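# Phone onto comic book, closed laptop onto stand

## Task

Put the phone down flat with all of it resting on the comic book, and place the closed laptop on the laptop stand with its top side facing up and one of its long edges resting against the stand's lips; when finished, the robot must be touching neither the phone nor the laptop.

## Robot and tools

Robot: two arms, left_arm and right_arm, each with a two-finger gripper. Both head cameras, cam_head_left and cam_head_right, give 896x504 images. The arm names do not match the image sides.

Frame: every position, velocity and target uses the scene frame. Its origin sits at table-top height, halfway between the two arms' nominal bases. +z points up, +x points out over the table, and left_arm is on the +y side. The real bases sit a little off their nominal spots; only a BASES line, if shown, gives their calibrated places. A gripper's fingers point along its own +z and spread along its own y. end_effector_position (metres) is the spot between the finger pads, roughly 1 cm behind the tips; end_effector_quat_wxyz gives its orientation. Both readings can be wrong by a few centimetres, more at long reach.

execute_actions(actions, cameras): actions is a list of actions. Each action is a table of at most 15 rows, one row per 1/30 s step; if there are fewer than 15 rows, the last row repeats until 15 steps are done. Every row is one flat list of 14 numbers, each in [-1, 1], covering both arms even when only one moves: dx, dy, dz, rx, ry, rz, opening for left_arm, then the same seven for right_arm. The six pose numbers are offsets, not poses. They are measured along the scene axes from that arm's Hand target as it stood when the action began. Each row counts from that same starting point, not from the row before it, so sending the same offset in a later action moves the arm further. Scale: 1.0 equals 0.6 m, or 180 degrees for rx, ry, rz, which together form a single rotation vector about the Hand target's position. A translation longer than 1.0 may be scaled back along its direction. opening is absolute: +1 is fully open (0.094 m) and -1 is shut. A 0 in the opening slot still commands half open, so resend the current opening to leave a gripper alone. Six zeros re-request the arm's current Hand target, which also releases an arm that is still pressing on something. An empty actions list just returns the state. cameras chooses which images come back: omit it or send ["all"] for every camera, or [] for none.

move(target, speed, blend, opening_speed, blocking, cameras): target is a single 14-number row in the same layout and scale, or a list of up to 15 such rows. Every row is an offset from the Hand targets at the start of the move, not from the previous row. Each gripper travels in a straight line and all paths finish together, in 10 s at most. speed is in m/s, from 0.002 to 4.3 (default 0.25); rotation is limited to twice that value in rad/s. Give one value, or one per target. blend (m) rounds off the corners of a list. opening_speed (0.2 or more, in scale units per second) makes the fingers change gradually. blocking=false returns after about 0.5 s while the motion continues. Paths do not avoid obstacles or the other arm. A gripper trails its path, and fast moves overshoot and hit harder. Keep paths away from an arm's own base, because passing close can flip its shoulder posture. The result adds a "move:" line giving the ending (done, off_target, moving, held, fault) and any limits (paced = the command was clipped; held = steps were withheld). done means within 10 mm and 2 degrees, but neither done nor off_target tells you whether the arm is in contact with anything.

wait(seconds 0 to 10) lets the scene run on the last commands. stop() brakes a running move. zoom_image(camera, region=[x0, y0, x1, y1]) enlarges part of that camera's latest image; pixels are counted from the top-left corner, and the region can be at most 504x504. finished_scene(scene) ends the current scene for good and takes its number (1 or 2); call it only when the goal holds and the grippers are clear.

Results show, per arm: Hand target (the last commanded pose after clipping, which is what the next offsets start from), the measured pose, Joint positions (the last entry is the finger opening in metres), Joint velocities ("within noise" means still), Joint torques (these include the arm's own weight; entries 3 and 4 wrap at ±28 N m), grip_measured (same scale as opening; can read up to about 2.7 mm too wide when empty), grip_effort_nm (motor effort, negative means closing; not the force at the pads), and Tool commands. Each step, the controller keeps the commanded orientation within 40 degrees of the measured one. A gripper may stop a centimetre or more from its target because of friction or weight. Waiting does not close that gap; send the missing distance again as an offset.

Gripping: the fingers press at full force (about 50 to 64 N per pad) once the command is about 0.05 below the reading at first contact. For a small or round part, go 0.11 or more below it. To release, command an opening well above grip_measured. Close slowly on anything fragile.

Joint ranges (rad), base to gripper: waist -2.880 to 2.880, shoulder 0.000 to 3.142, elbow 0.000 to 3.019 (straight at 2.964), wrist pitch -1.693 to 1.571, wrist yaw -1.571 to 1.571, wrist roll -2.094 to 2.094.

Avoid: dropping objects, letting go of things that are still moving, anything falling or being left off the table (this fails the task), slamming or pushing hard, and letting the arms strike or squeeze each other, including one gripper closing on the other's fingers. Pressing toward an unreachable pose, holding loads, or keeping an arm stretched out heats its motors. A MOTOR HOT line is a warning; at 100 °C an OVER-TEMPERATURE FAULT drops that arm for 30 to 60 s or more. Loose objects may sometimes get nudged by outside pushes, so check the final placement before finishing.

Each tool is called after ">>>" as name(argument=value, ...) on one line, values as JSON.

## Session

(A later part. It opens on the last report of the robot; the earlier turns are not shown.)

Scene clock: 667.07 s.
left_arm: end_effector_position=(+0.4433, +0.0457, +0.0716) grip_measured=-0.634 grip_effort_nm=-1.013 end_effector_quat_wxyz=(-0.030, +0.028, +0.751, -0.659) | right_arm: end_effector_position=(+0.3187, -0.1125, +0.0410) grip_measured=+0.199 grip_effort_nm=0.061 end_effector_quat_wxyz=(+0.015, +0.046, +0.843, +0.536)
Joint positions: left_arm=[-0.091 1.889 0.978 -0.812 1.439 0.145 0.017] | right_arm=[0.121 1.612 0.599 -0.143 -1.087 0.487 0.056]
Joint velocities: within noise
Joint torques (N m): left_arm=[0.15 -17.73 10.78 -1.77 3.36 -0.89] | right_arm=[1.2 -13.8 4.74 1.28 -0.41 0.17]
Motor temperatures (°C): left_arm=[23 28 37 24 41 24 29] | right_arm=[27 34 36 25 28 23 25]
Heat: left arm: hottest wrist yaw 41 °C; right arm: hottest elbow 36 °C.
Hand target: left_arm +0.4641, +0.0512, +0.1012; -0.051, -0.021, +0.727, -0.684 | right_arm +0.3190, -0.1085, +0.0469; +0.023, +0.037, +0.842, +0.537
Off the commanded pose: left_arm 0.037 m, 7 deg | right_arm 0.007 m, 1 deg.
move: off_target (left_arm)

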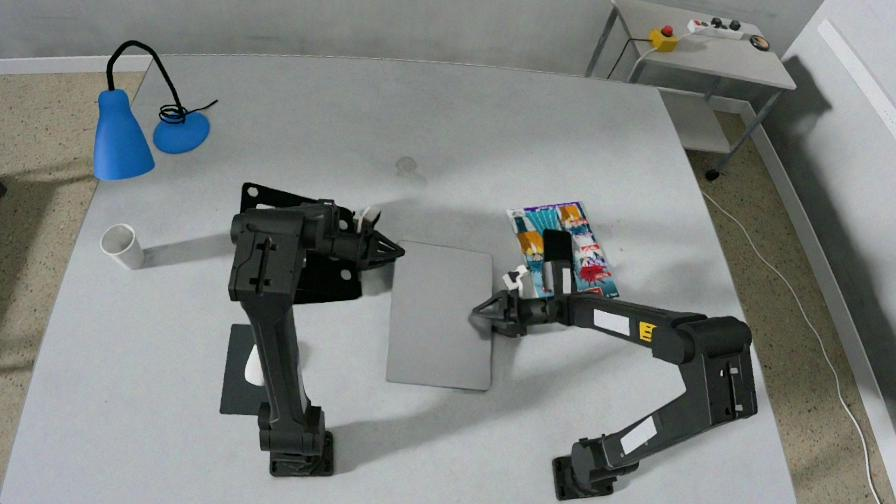

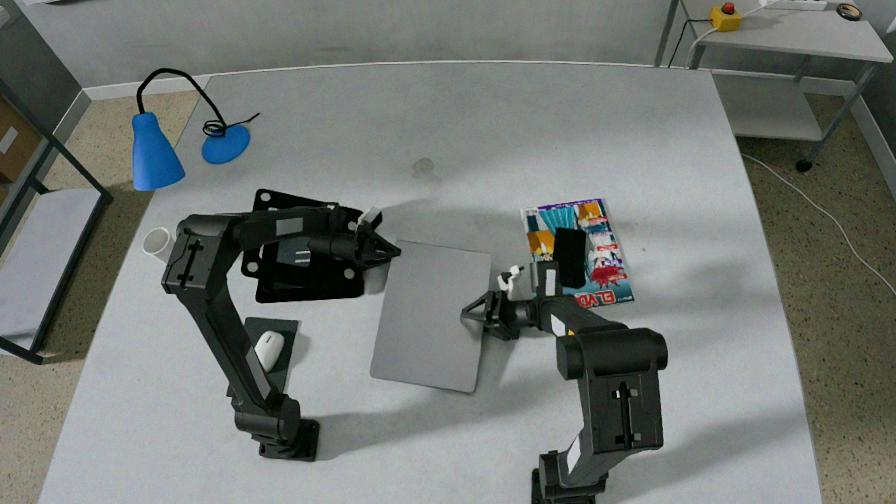

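>>> move(target=[0,0,0,0,0,0,-0.95,0.0,0.0,0.0,0,0,0,-0.95], opening_speed=0.4)

>>> zoom_image(camera="cam_head_left", region=[370, 230, 580, 430])

>>> zoom_image(camera="cam_head_right", region=[350, 230, 560, 430])

Scene clock: 672.47 s.
left_arm: end_effector_position=(+0.4500, +0.0468, +0.0792) grip_measured=-0.633 grip_effort_nm=-1.009 end_effector_quat_wxyz=(-0.014, +0.046, +0.745, -0.665) | right_arm: end_effector_position=(+0.3179, -0.1116, +0.0437) grip_measured=-0.426 grip_effort_nm=-1.043 end_effector_quat_wxyz=(+0.027, +0.026, +0.840, +0.541)
Joint positions: left_arm=[-0.087 1.9 1.015 -0.902 1.452 0.258 0.017] | right_arm=[0.121 1.609 0.596 -0.135 -1.099 0.45 0.027]
Joint velocities: within noise
Joint torques (N m): left_arm=[0.09 -16.91 10.17 -2.48 2.9 -1] | right_arm=[1.2 -13.45 5 0.96 -0.01 0.47]
Motor temperatures (°C): left_arm=[23 28 37 24 44 24 29] | right_arm=[27 33 36 25 28 23 25]
Heat: left arm: hottest wrist yaw 44 °C; right arm: hottest elbow 36 °C.
Hand target: left_arm +0.4641, +0.0512, +0.1011; -0.051, -0.021, +0.727, -0.684 | right_arm +0.3190, -0.1085, +0.0468; +0.023, +0.037, +0.842, +0.537
Off the commanded pose: left_arm 0.026 m, 9 deg | right_arm 0.005 m, 1 deg.
move: off_target (left_arm)

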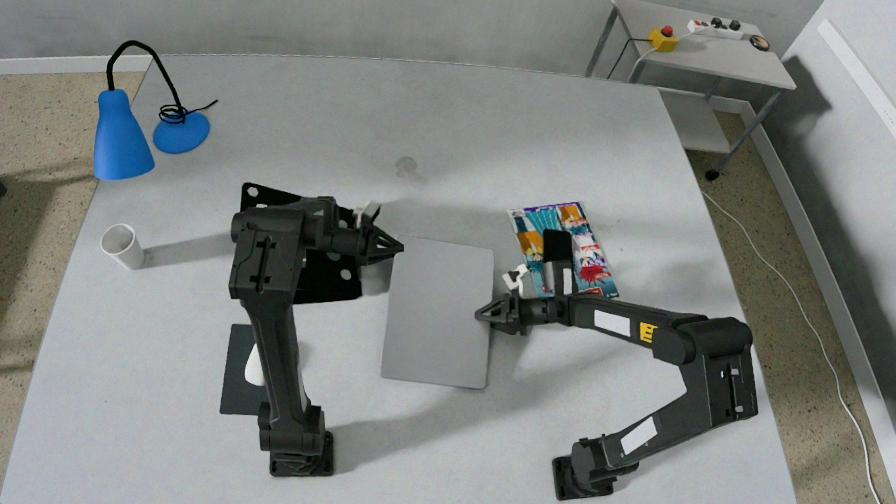

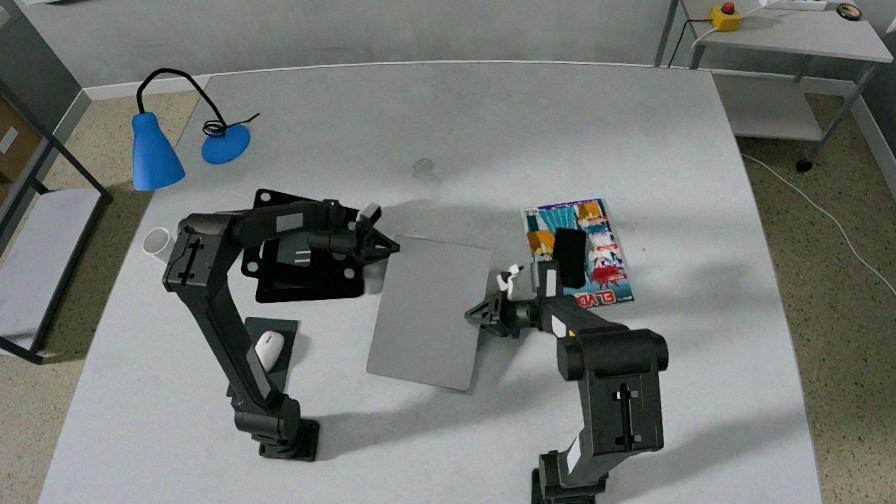

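Scaled by 2.400.

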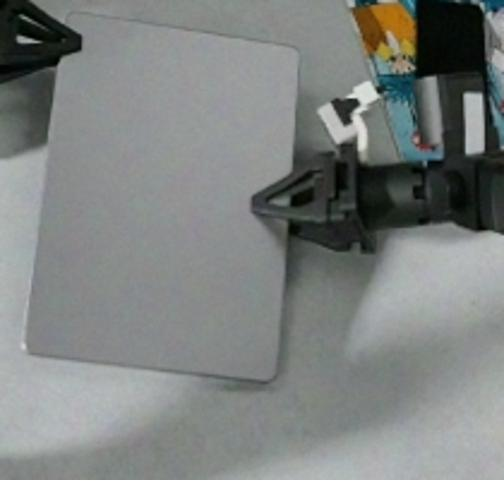

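Scaled by 2.400.

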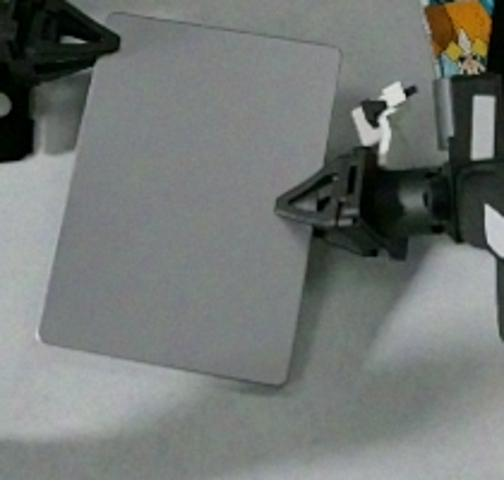

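>>> move(target=[0,0,0.1,0,0,0,-0.95,0.0,0.0,0.11,0,0,0,-0.95], speed=0.06)

>>> zoom_image(camera="cam_head_left", region=[340, 200, 580, 430])

>>> zoom_image(camera="cam_head_right", region=[340, 200, 580, 430])

Scene clock: 678.70 s.
left_arm: end_effector_position=(+0.4400, +0.0471, +0.1065) grip_measured=-0.633 grip_effort_nm=-1.009 end_effector_quat_wxyz=(-0.057, +0.007, +0.739, -0.671) | right_arm: end_effector_position=(+0.3033, -0.1135, +0.0960) grip_measured=-0.497 grip_effort_nm=-1.038 end_effector_quat_wxyz=(+0.018, +0.035, +0.841, +0.539)
Joint positions: left_arm=[-0.087 1.86 1.028 -1.097 1.471 0.285 0.017] | right_arm=[0.121 1.422 0.602 -0.342 -1.098 0.461 0.024]
Joint velocities: within noise
Joint torques (N m): left_arm=[-0.5 -21.54 12.01 -2.19 2.34 -0.92] | right_arm=[1.32 -11.99 9.52 -0.06 -0.09 0.41]
Motor temperatures (°C): left_arm=[23 29 37 24 44 25 29] | right_arm=[27 34 36 25 28 23 25]
Heat: left arm: hottest wrist yaw 44 °C; right arm: hottest elbow 36 °C.
Hand target: left_arm +0.4640, +0.0512, +0.1611; -0.051, -0.021, +0.727, -0.684 | right_arm +0.3189, -0.1085, +0.1129; +0.023, +0.037, +0.842, +0.537
Off the commanded pose: left_arm 0.060 m, 4 deg | right_arm 0.024 m, 1 deg.
move: off_target (left_arm, right_arm)

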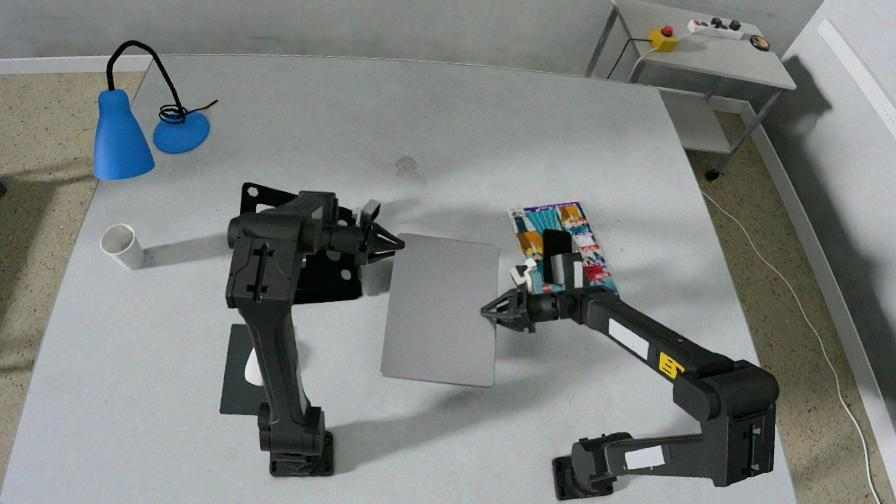

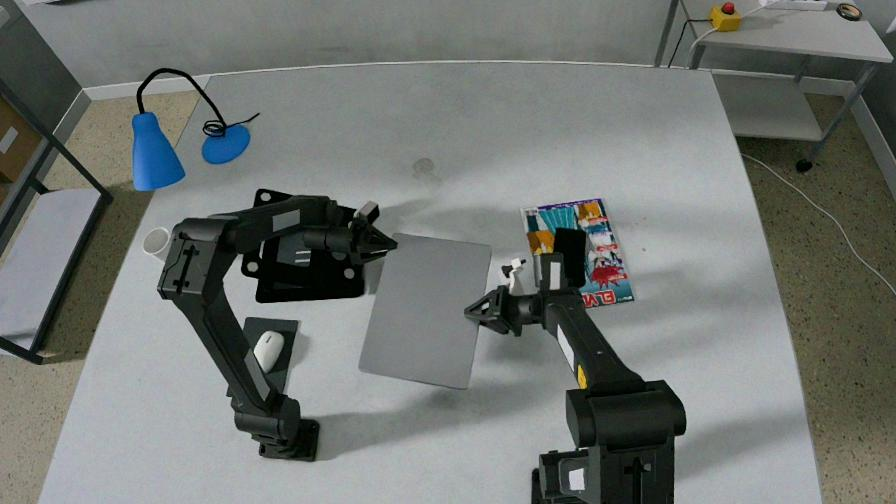

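Scaled by 2.100.

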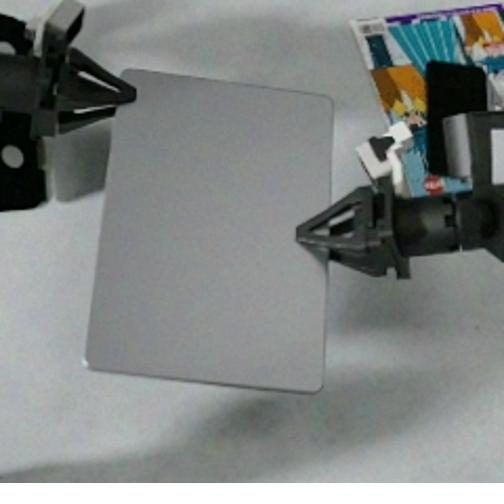

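Scaled by 2.100.

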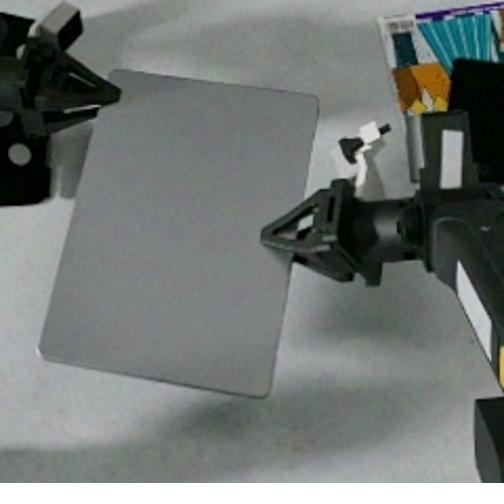

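>>> move(target=[-0.035,0.032,0.162,0.144,0,0.061,-0.95,0.035,0.01,0.04,0.144,0,0.061,-0.95], speed=0.06)

>>> zoom_image(camera="cam_head_left", region=[340, 180, 580, 410])

>>> zoom_image(camera="cam_head_right", region=[340, 180, 580, 410])

Scene clock: 717.90 s.
left_arm: end_effector_position=(+0.4325, +0.0691, +0.2090) grip_measured=-0.634 grip_effort_nm=-1.004 end_effector_quat_wxyz=(-0.003, -0.082, +0.866, -0.494) | right_arm: end_effector_position=(+0.3238, -0.1013, +0.1304) grip_measured=-0.525 grip_effort_nm=-1.038 end_effector_quat_wxyz=(-0.041, -0.034, +0.702, +0.711)
Joint positions: left_arm=[-0.096 1.384 0.991 -0.923 1.013 -0.397 0.017] | right_arm=[0.096 1.648 0.727 -0.339 -1.584 0.32 0.022]
Joint velocities: within noise
Joint torques (N m): left_arm=[-1.14 -17.44 15.21 0.21 1.04 -0.86] | right_arm=[-0.09 -12.86 8.12 0.5 -0.58 0.23]
Motor temperatures (°C): left_arm=[23 32 38 24 43 25 29] | right_arm=[26 34 38 25 27 23 27]
Heat: left arm: hottest wrist yaw 43 °C; right arm: hottest elbow 38 °C.
Hand target: left_arm +0.4430, +0.0703, +0.2583; +0.020, -0.101, +0.857, -0.506 | right_arm +0.3399, -0.1025, +0.1369; -0.037, -0.039, +0.700, +0.712
Off the commanded pose: left_arm 0.050 m, 4 deg | right_arm 0.017 m, 1 deg.
joint sent to its limit (right arm) — joint 5 (wrist yaw), lower limit. The joint targets still meet the commanded pose.
move: off_target (left_arm, right_arm)

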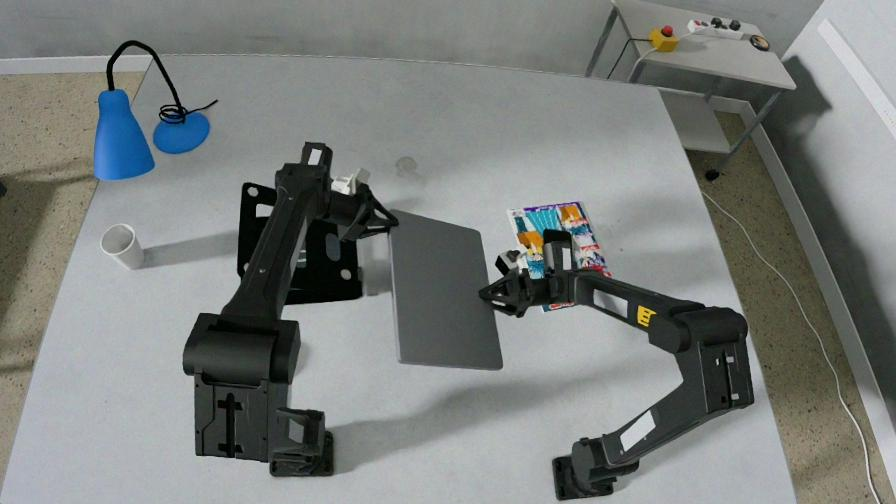

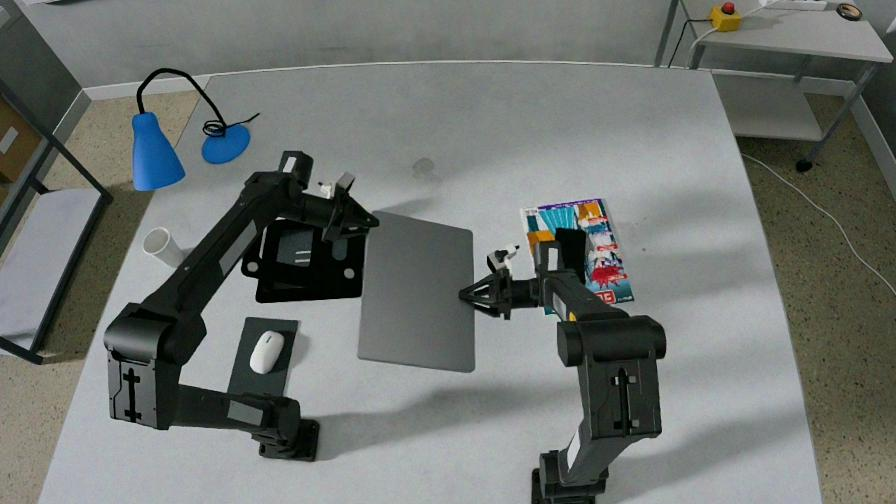

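Scaled by 2.100.

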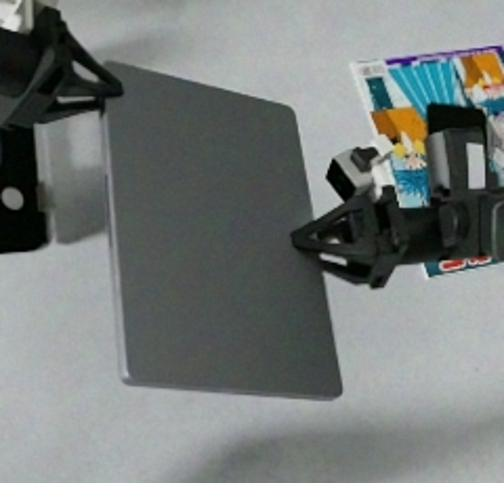

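Scaled by 2.100.

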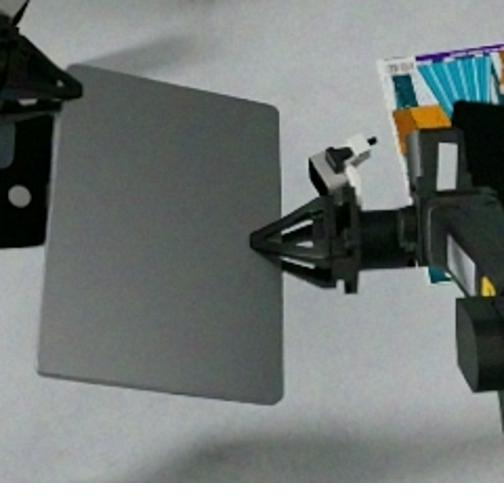

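>>> move(target=[0.283,0.5,0.0,0,0,0,-0.95,0.283,0.5,0.0,0,0,0,-0.95], speed=0.1)

>>> zoom_image(camera="cam_head_left", region=[200, 120, 440, 340])

>>> zoom_image(camera="cam_head_right", region=[200, 120, 440, 340])

Scene clock: 732.20 s.
left_arm: end_effector_position=(+0.5916, +0.3559, +0.1900) grip_measured=-0.634 grip_effort_nm=-1.009 end_effector_quat_wxyz=(+0.049, -0.119, +0.867, -0.481) | right_arm: end_effector_position=(+0.4961, +0.1804, +0.1143) grip_measured=-0.520 grip_effort_nm=-1.033 end_effector_quat_wxyz=(-0.031, -0.045, +0.712, +0.700)
Joint positions: left_arm=[0.422 1.993 1.738 -1.641 0.974 0.352 0.017] | right_arm=[0.526 2.186 1.364 0.78 -1.146 1.513 0.023]
Joint velocities: within noise
Joint torques (N m): left_arm=[-0.62 -25.11 19.81 -1.57 1.59 -0.71] | right_arm=[1.26 -23.71 11.48 1.73 0.34 0.78]
Motor temperatures (°C): left_arm=[23 31 39 24 40 25 29] | right_arm=[26 34 39 25 27 23 27]
Heat: left arm: hottest wrist yaw 40 °C; right arm: hottest elbow 39 °C.
Hand target: left_arm +0.6128, +0.3704, +0.2583; +0.020, -0.101, +0.857, -0.506 | right_arm +0.5099, +0.1974, +0.1369; -0.037, -0.039, +0.700, +0.712
Off the commanded pose: left_arm 0.073 m, 5 deg | right_arm 0.031 m, 2 deg.
joint sent to its limit (left arm) — joint 4 (wrist pitch), lower limit. The joint targets are off in position and orientation.
move: off_target (left_arm, right_arm)

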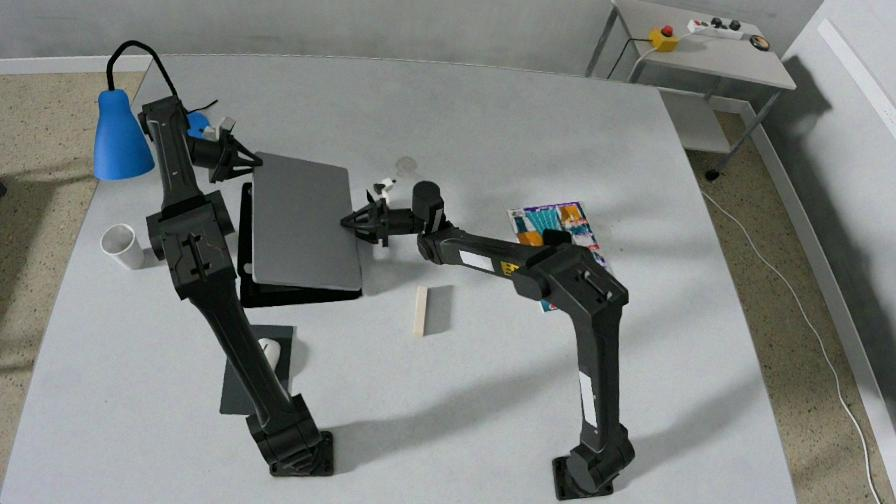

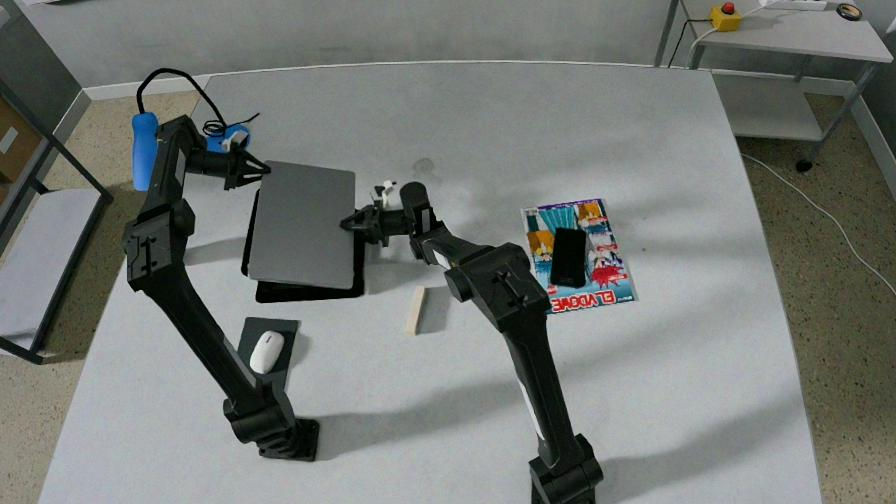

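Scaled by 2.100.

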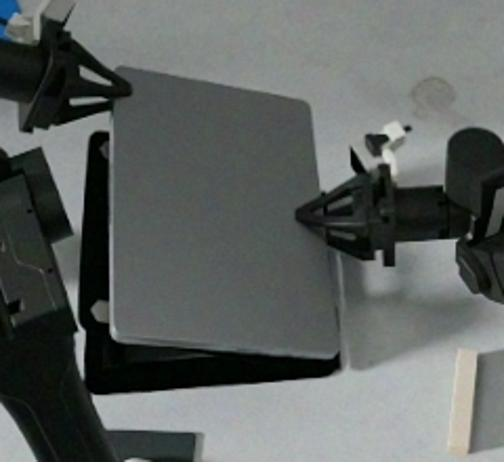

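Scaled by 2.100.

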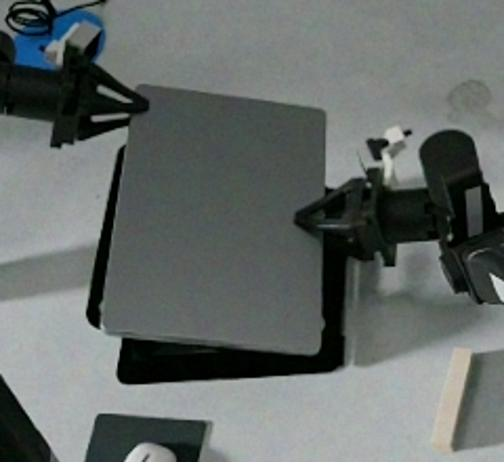

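>>> move(target=[-0.037,0.01,-0.065,0,0,0,-0.95,-0.037,0.01,-0.065,0,0,0,-0.95], speed=0.06)

>>> zoom_image(camera="cam_head_left", region=[200, 140, 420, 340])

>>> zoom_image(camera="cam_head_right", region=[200, 140, 420, 340])

Scene clock: 743.20 s.
left_arm: end_effector_position=(+0.5893, +0.3642, +0.1752) grip_measured=-0.634 grip_effort_nm=-1.004 end_effector_quat_wxyz=(+0.053, -0.100, +0.872, -0.477) | right_arm: end_effector_position=(+0.4894, +0.1926, +0.0938) grip_measured=-0.524 grip_effort_nm=-1.038 end_effector_quat_wxyz=(-0.017, -0.051, +0.705, +0.707)
Joint positions: left_arm=[0.435 2.018 1.738 -1.646 0.958 0.421 0.017] | right_arm=[0.549 2.237 1.364 0.876 -1.113 1.525 0.022]
Joint velocities: within noise
Joint torques (N m): left_arm=[-0.15 -25.64 12.72 -1.62 1.61 -0.59] | right_arm=[1.44 -23.71 7.87 1.96 0.14 0.64]
Motor temperatures (°C): left_arm=[23 31 42 24 40 25 29] | right_arm=[26 35 39 25 27 24 27]
Heat: left arm: hottest elbow 42 °C; right arm: hottest elbow 39 °C.
Hand target: left_arm +0.5906, +0.3764, +0.2193; +0.020, -0.101, +0.857, -0.506 | right_arm +0.4875, +0.2035, +0.0978; -0.037, -0.039, +0.700, +0.712
Off the commanded pose: left_arm 0.046 m, 5 deg | right_arm 0.012 m, 3 deg.
joint sent to its limit (left arm) — joint 4 (wrist pitch), lower limit. The joint targets are off in orientation, not in position.
move: off_target (left_arm, right_arm)

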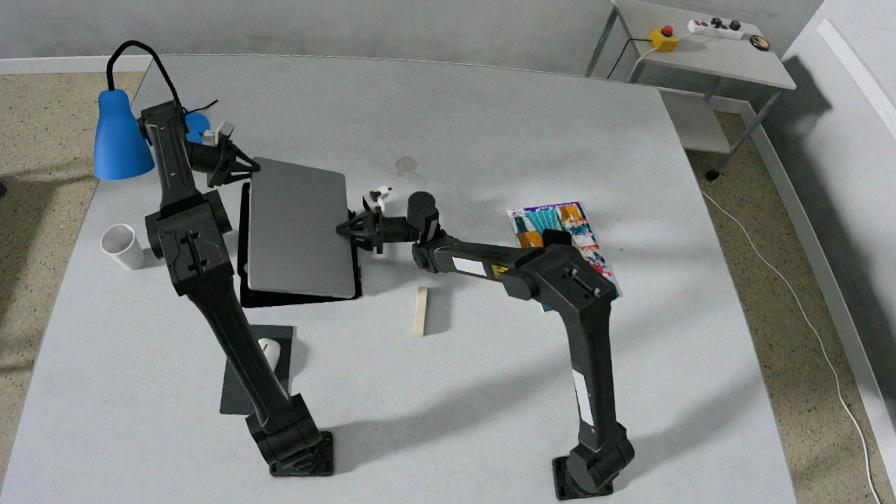

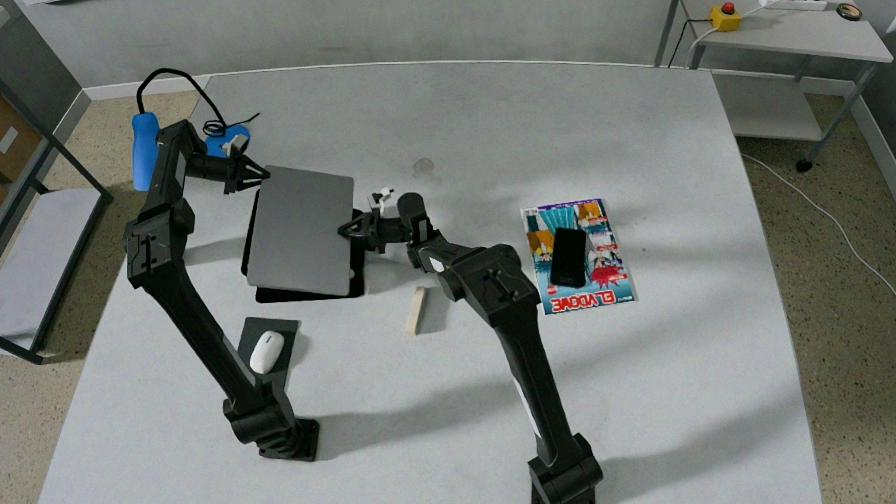

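Scaled by 2.291.

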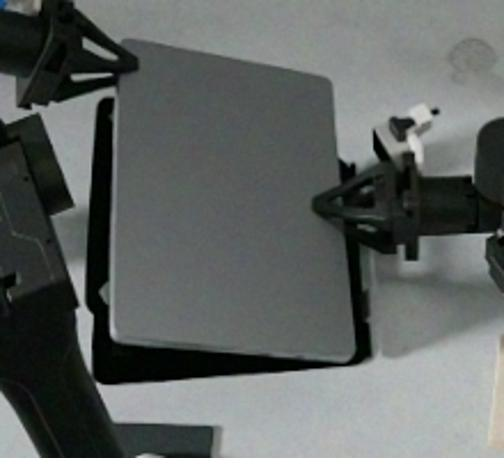

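Scaled by 2.291.

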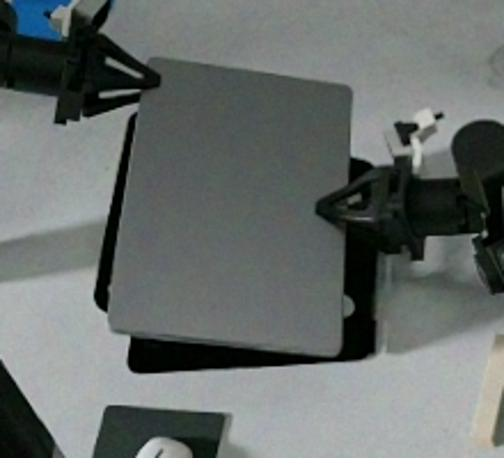

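>>> move(target=[-0.03,0.0,-0.07,0,0,0,-0.95,-0.03,0.0,-0.05,0,0,0,-0.95], speed=0.05)

>>> zoom_image(camera="cam_head_left", region=[200, 140, 420, 340])

>>> zoom_image(camera="cam_head_right", region=[200, 140, 420, 340])

Scene clock: 749.60 s.
left_arm: end_effector_position=(+0.5785, +0.3683, +0.1542) grip_measured=-0.635 grip_effort_nm=-1.009 end_effector_quat_wxyz=(+0.049, -0.090, +0.870, -0.483) | right_arm: end_effector_position=(+0.4794, +0.1964, +0.0737) grip_measured=-0.530 grip_effort_nm=-1.033 end_effector_quat_wxyz=(-0.015, -0.053, +0.701, +0.711)
Joint positions: left_arm=[0.45 2.036 1.702 -1.647 0.955 0.487 0.017] | right_arm=[0.563 2.275 1.349 0.955 -1.098 1.541 0.022]
Joint velocities: within noise
Joint torques (N m): left_arm=[-0.38 -24.35 9.37 -1.68 1.15 -0.31] | right_arm=[1.55 -23.94 5.48 1.91 0.2 0.54]
Motor temperatures (°C): left_arm=[23 32 42 24 40 25 29] | right_arm=[26 36 39 25 27 24 27]
Heat: left arm: hottest elbow 42 °C; right arm: hottest elbow 39 °C.
Hand target: left_arm +0.5726, +0.3764, +0.1775; +0.020, -0.101, +0.857, -0.506 | right_arm +0.4696, +0.2036, +0.0678; -0.037, -0.039, +0.700, +0.712
Off the commanded pose: left_arm 0.025 m, 5 deg | right_arm 0.014 m, 3 deg.
joint sent to its limit (left arm) — joint 4 (wrist pitch), lower limit. The joint targets are off in orientation, not in position.
move: off_target (left_arm, right_arm)

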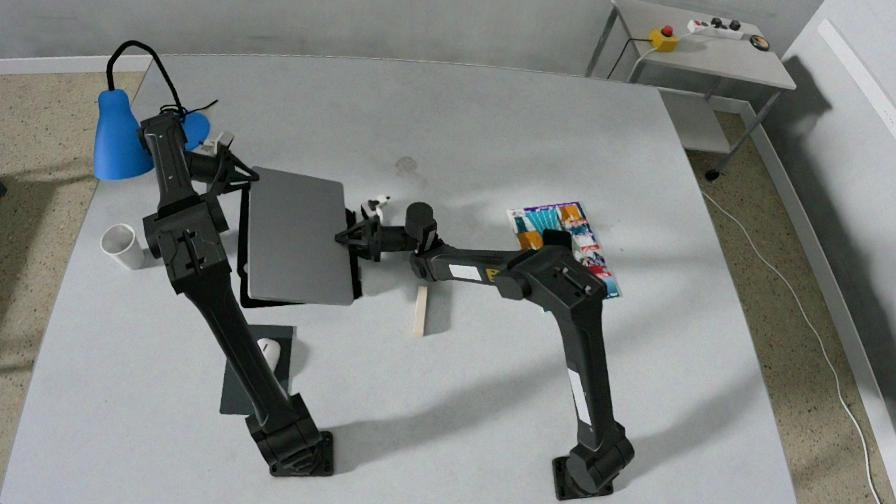

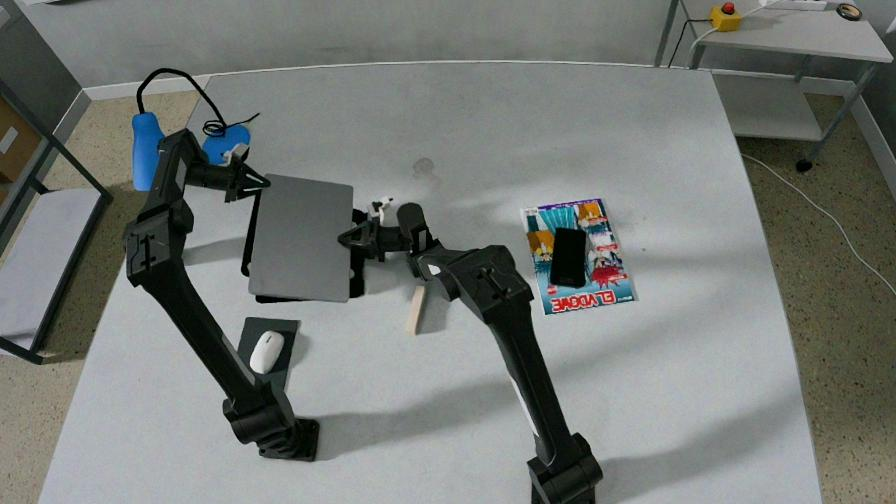

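Scaled by 2.291.

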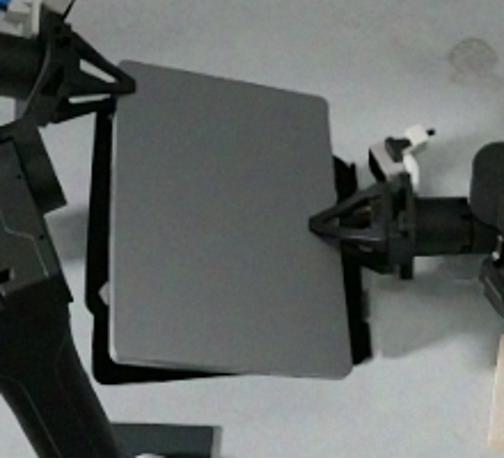

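Scaled by 2.291.

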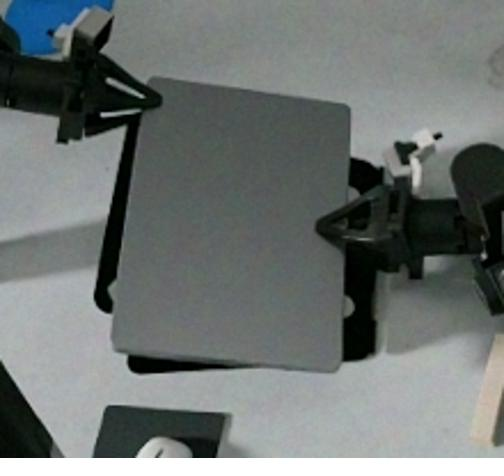

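>>> move(target=[-0.005,-0.012,-0.045,0,0,0,-0.95,-0.005,-0.015,-0.035,0,0,0,-0.95], speed=0.05)

>>> zoom_image(camera="cam_head_left", region=[200, 140, 420, 340])

>>> zoom_image(camera="cam_head_right", region=[200, 140, 420, 340])

Scene clock: 755.17 s.
left_arm: end_effector_position=(+0.5743, +0.3657, +0.1520) grip_measured=-0.639 grip_effort_nm=-1.009 end_effector_quat_wxyz=(+0.048, -0.082, +0.868, -0.487) | right_arm: end_effector_position=(+0.4761, +0.1944, +0.0675) grip_measured=-0.530 grip_effort_nm=-1.043 end_effector_quat_wxyz=(-0.011, -0.058, +0.695, +0.717)
Joint positions: left_arm=[0.45 2.037 1.69 -1.659 0.958 0.519 0.017] | right_arm=[0.563 2.294 1.342 1.013 -1.1 1.558 0.022]
Joint velocities: within noise
Joint torques (N m): left_arm=[-1.14 -20.72 8.53 -1.21 1.01 -0.2] | right_arm=[0.91 -22.3 4.71 1.52 -0.05 0.41]
Motor temperatures (°C): left_arm=[23 32 41 24 39 25 29] | right_arm=[26 36 38 25 26 24 27]
Heat: left arm: hottest elbow 41 °C; right arm: hottest elbow 38 °C.
Hand target: left_arm +0.5697, +0.3692, +0.1505; +0.020, -0.100, +0.857, -0.506 | right_arm +0.4666, +0.1946, +0.0469; -0.037, -0.039, +0.700, +0.712
Off the commanded pose: left_arm 0.006 m, 5 deg | right_arm 0.023 m, 4 deg.
joint sent to its limit (left arm) — joint 4 (wrist pitch), lower limit. The joint targets still meet the commanded pose.
move: off_target (left_arm, right_arm)

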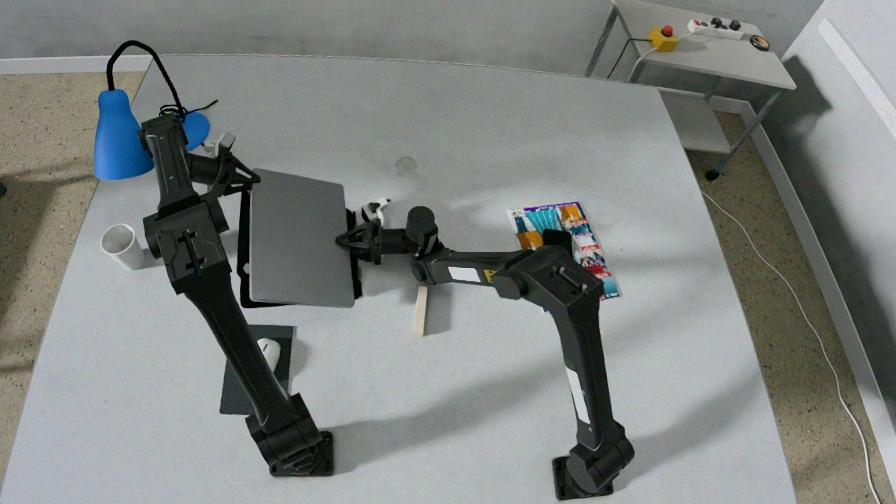

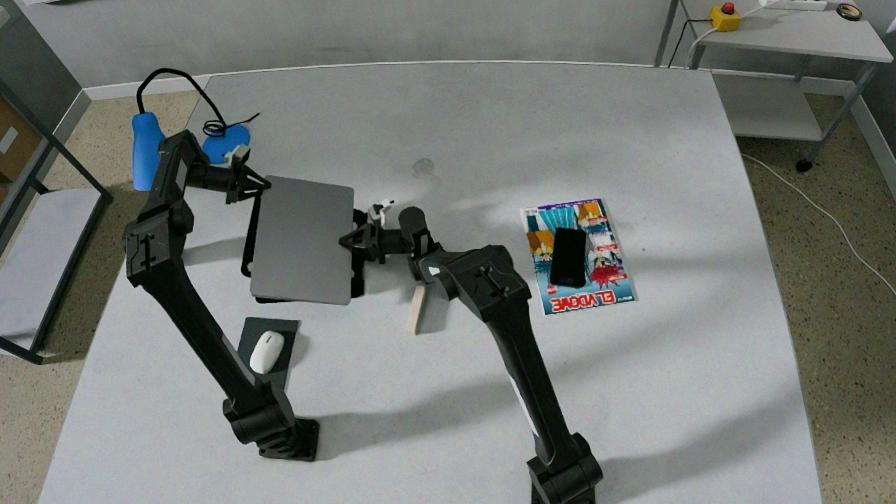

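Scaled by 2.291.

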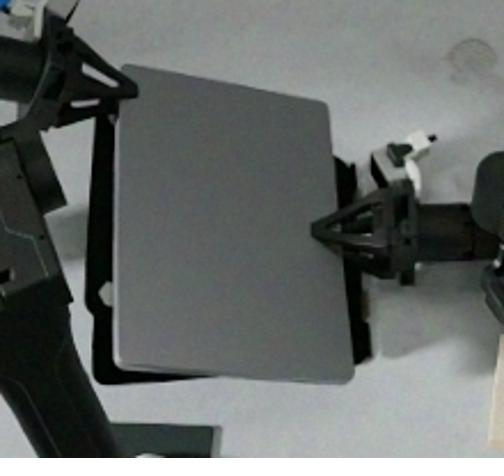

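Scaled by 2.291.

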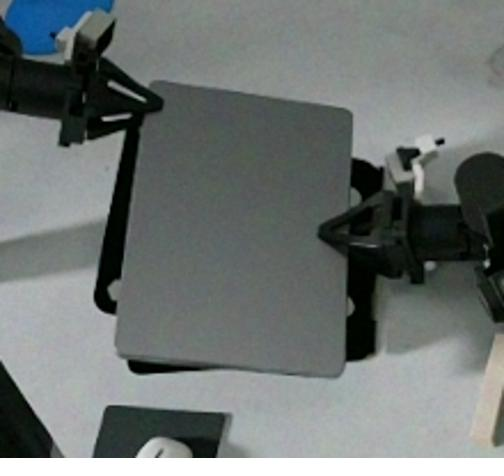

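>>> move(target=[0.0,-0.042,-0.02,0,0,0,-0.95,0.0,-0.042,0.0,0,0,0,-0.95], speed=0.05)

>>> zoom_image(camera="cam_head_left", region=[200, 140, 420, 340])

>>> zoom_image(camera="cam_head_right", region=[200, 140, 420, 340])

Scene clock: 761.03 s.
left_arm: end_effector_position=(+0.5716, +0.3521, +0.1468) grip_measured=-0.639 grip_effort_nm=-1.004 end_effector_quat_wxyz=(+0.038, -0.079, +0.864, -0.496) | right_arm: end_effector_position=(+0.4731, +0.1793, +0.0622) grip_measured=-0.538 grip_effort_nm=-1.023 end_effector_quat_wxyz=(-0.013, -0.060, +0.694, +0.718)
Joint positions: left_arm=[0.432 2.037 1.667 -1.659 0.972 0.524 0.017] | right_arm=[0.544 2.294 1.312 1.053 -1.125 1.567 0.022]
Joint velocities: within noise
Joint torques (N m): left_arm=[-2.67 -20.13 7.13 -0.31 1.06 -0.34] | right_arm=[-0.09 -23.59 3.34 1.54 -0.36 0.43]
Motor temperatures (°C): left_arm=[23 32 40 24 38 25 29] | right_arm=[26 36 38 25 26 24 27]
Heat: left arm: hottest elbow 40 °C; right arm: hottest elbow 38 °C.
Hand target: left_arm +0.5696, +0.3439, +0.1383; +0.020, -0.101, +0.857, -0.506 | right_arm +0.4666, +0.1693, +0.0470; -0.037, -0.039, +0.700, +0.712
Off the commanded pose: left_arm 0.012 m, 4 deg | right_arm 0.019 m, 4 deg.
move: off_target (left_arm, right_arm)

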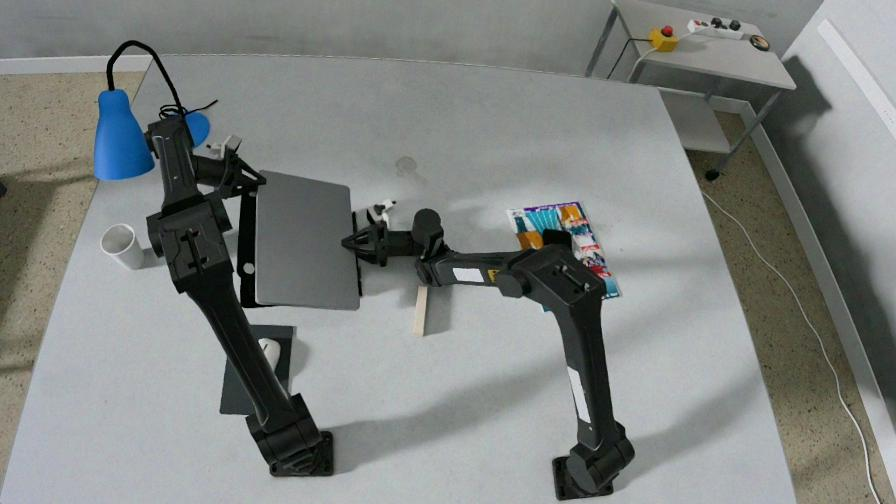

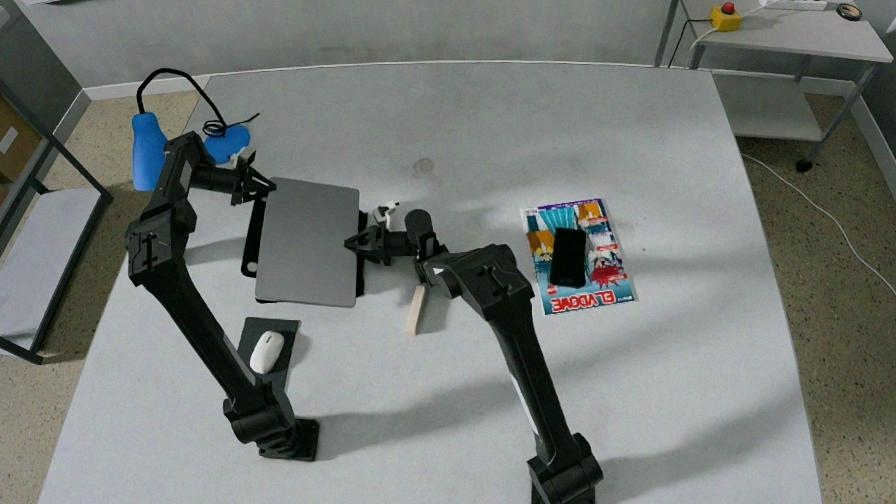

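Scaled by 2.291.

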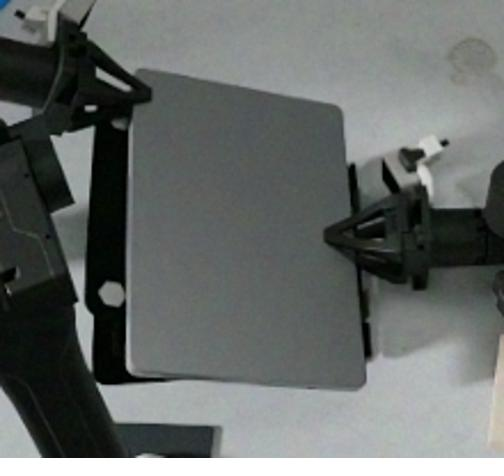

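Scaled by 2.291.

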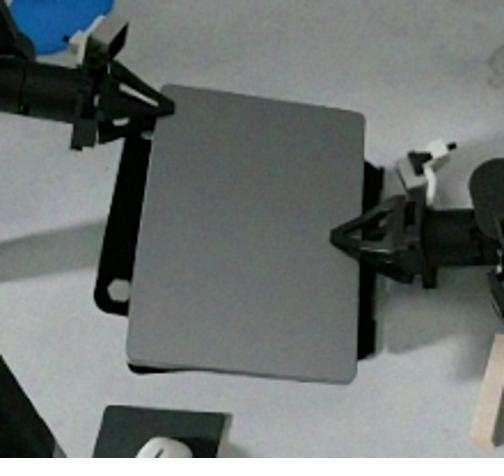

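>>> move(target=[0.0,0.0,0.0,0,0,0,-0.95,0.0,0.0,0.015,0,0,0,-0.25], speed=0.05, opening_speed=0.25)

>>> zoom_image(camera="cam_head_left", region=[200, 140, 420, 340])

>>> zoom_image(camera="cam_head_right", region=[300, 190, 420, 310])

Scene clock: 768.33 s.
left_arm: end_effector_position=(+0.5718, +0.3510, +0.1468) grip_measured=-0.639 grip_effort_nm=-1.009 end_effector_quat_wxyz=(+0.038, -0.078, +0.864, -0.496) | right_arm: end_effector_position=(+0.4726, +0.1783, +0.0612) grip_measured=-0.251 grip_effort_nm=0.027 end_effector_quat_wxyz=(-0.022, -0.048, +0.695, +0.717)
Joint positions: left_arm=[0.43 2.037 1.667 -1.659 0.972 0.525 0.017] | right_arm=[0.544 2.292 1.306 1.051 -1.121 1.592 0.035]
Joint velocities: within noise
Joint torques (N m): left_arm=[-2.26 -21.01 7.05 -0.2 1 -0.36] | right_arm=[-0.15 -24.82 3.48 1.06 -0.51 0.19]
Motor temperatures (°C): left_arm=[23 33 39 24 38 25 30] | right_arm=[26 37 37 25 26 24 27]
Heat: left arm: hottest elbow 39 °C; right arm: hottest shoulder 37 °C.
Hand target: left_arm +0.5695, +0.3441, +0.1383; +0.020, -0.101, +0.857, -0.506 | right_arm +0.4665, +0.1694, +0.0559; -0.037, -0.039, +0.700, +0.712
Off the commanded pose: left_arm 0.011 m, 4 deg | right_arm 0.012 m, 2 deg.
move: off_target (left_arm, right_arm)

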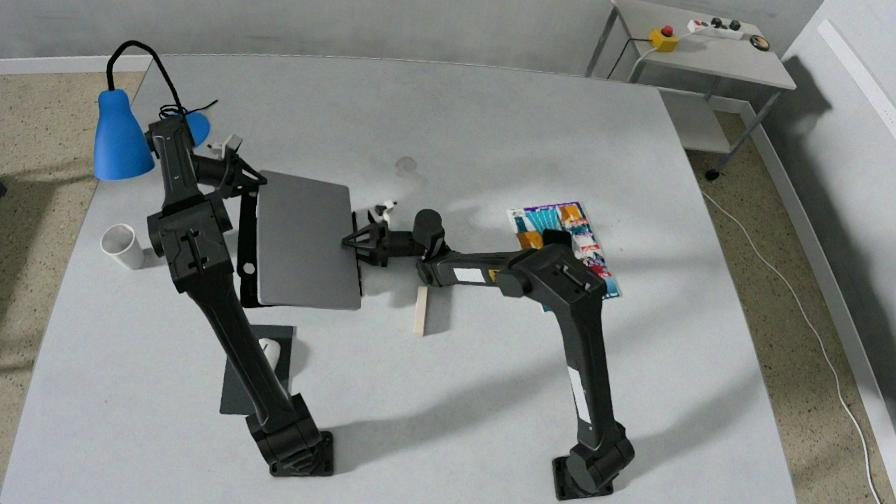

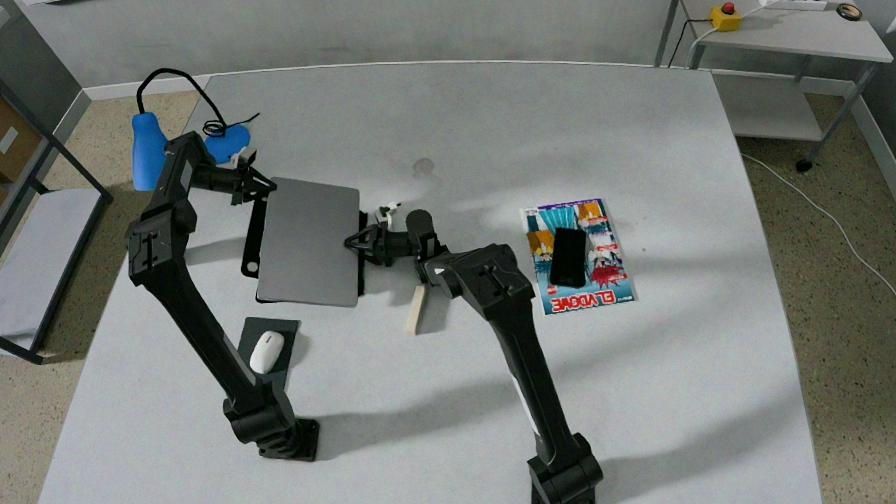

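Scaled by 2.291.

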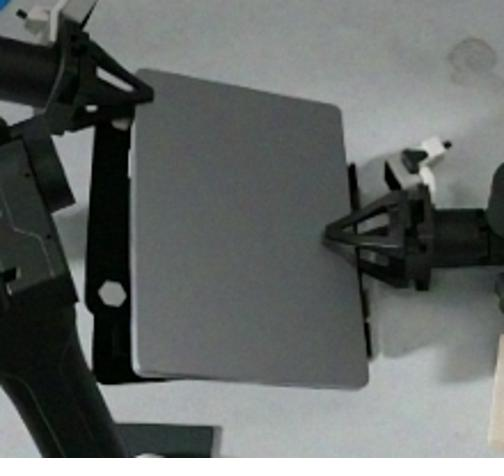

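Scaled by 4.200.

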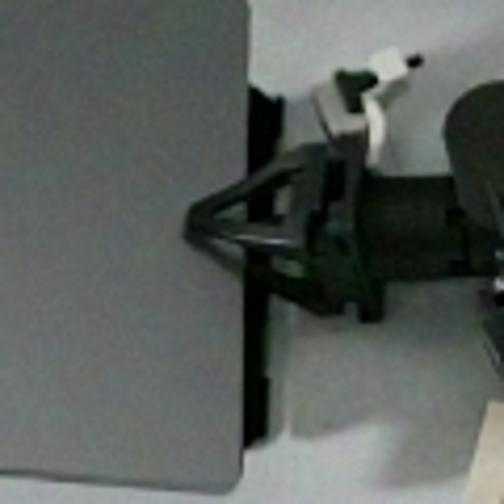

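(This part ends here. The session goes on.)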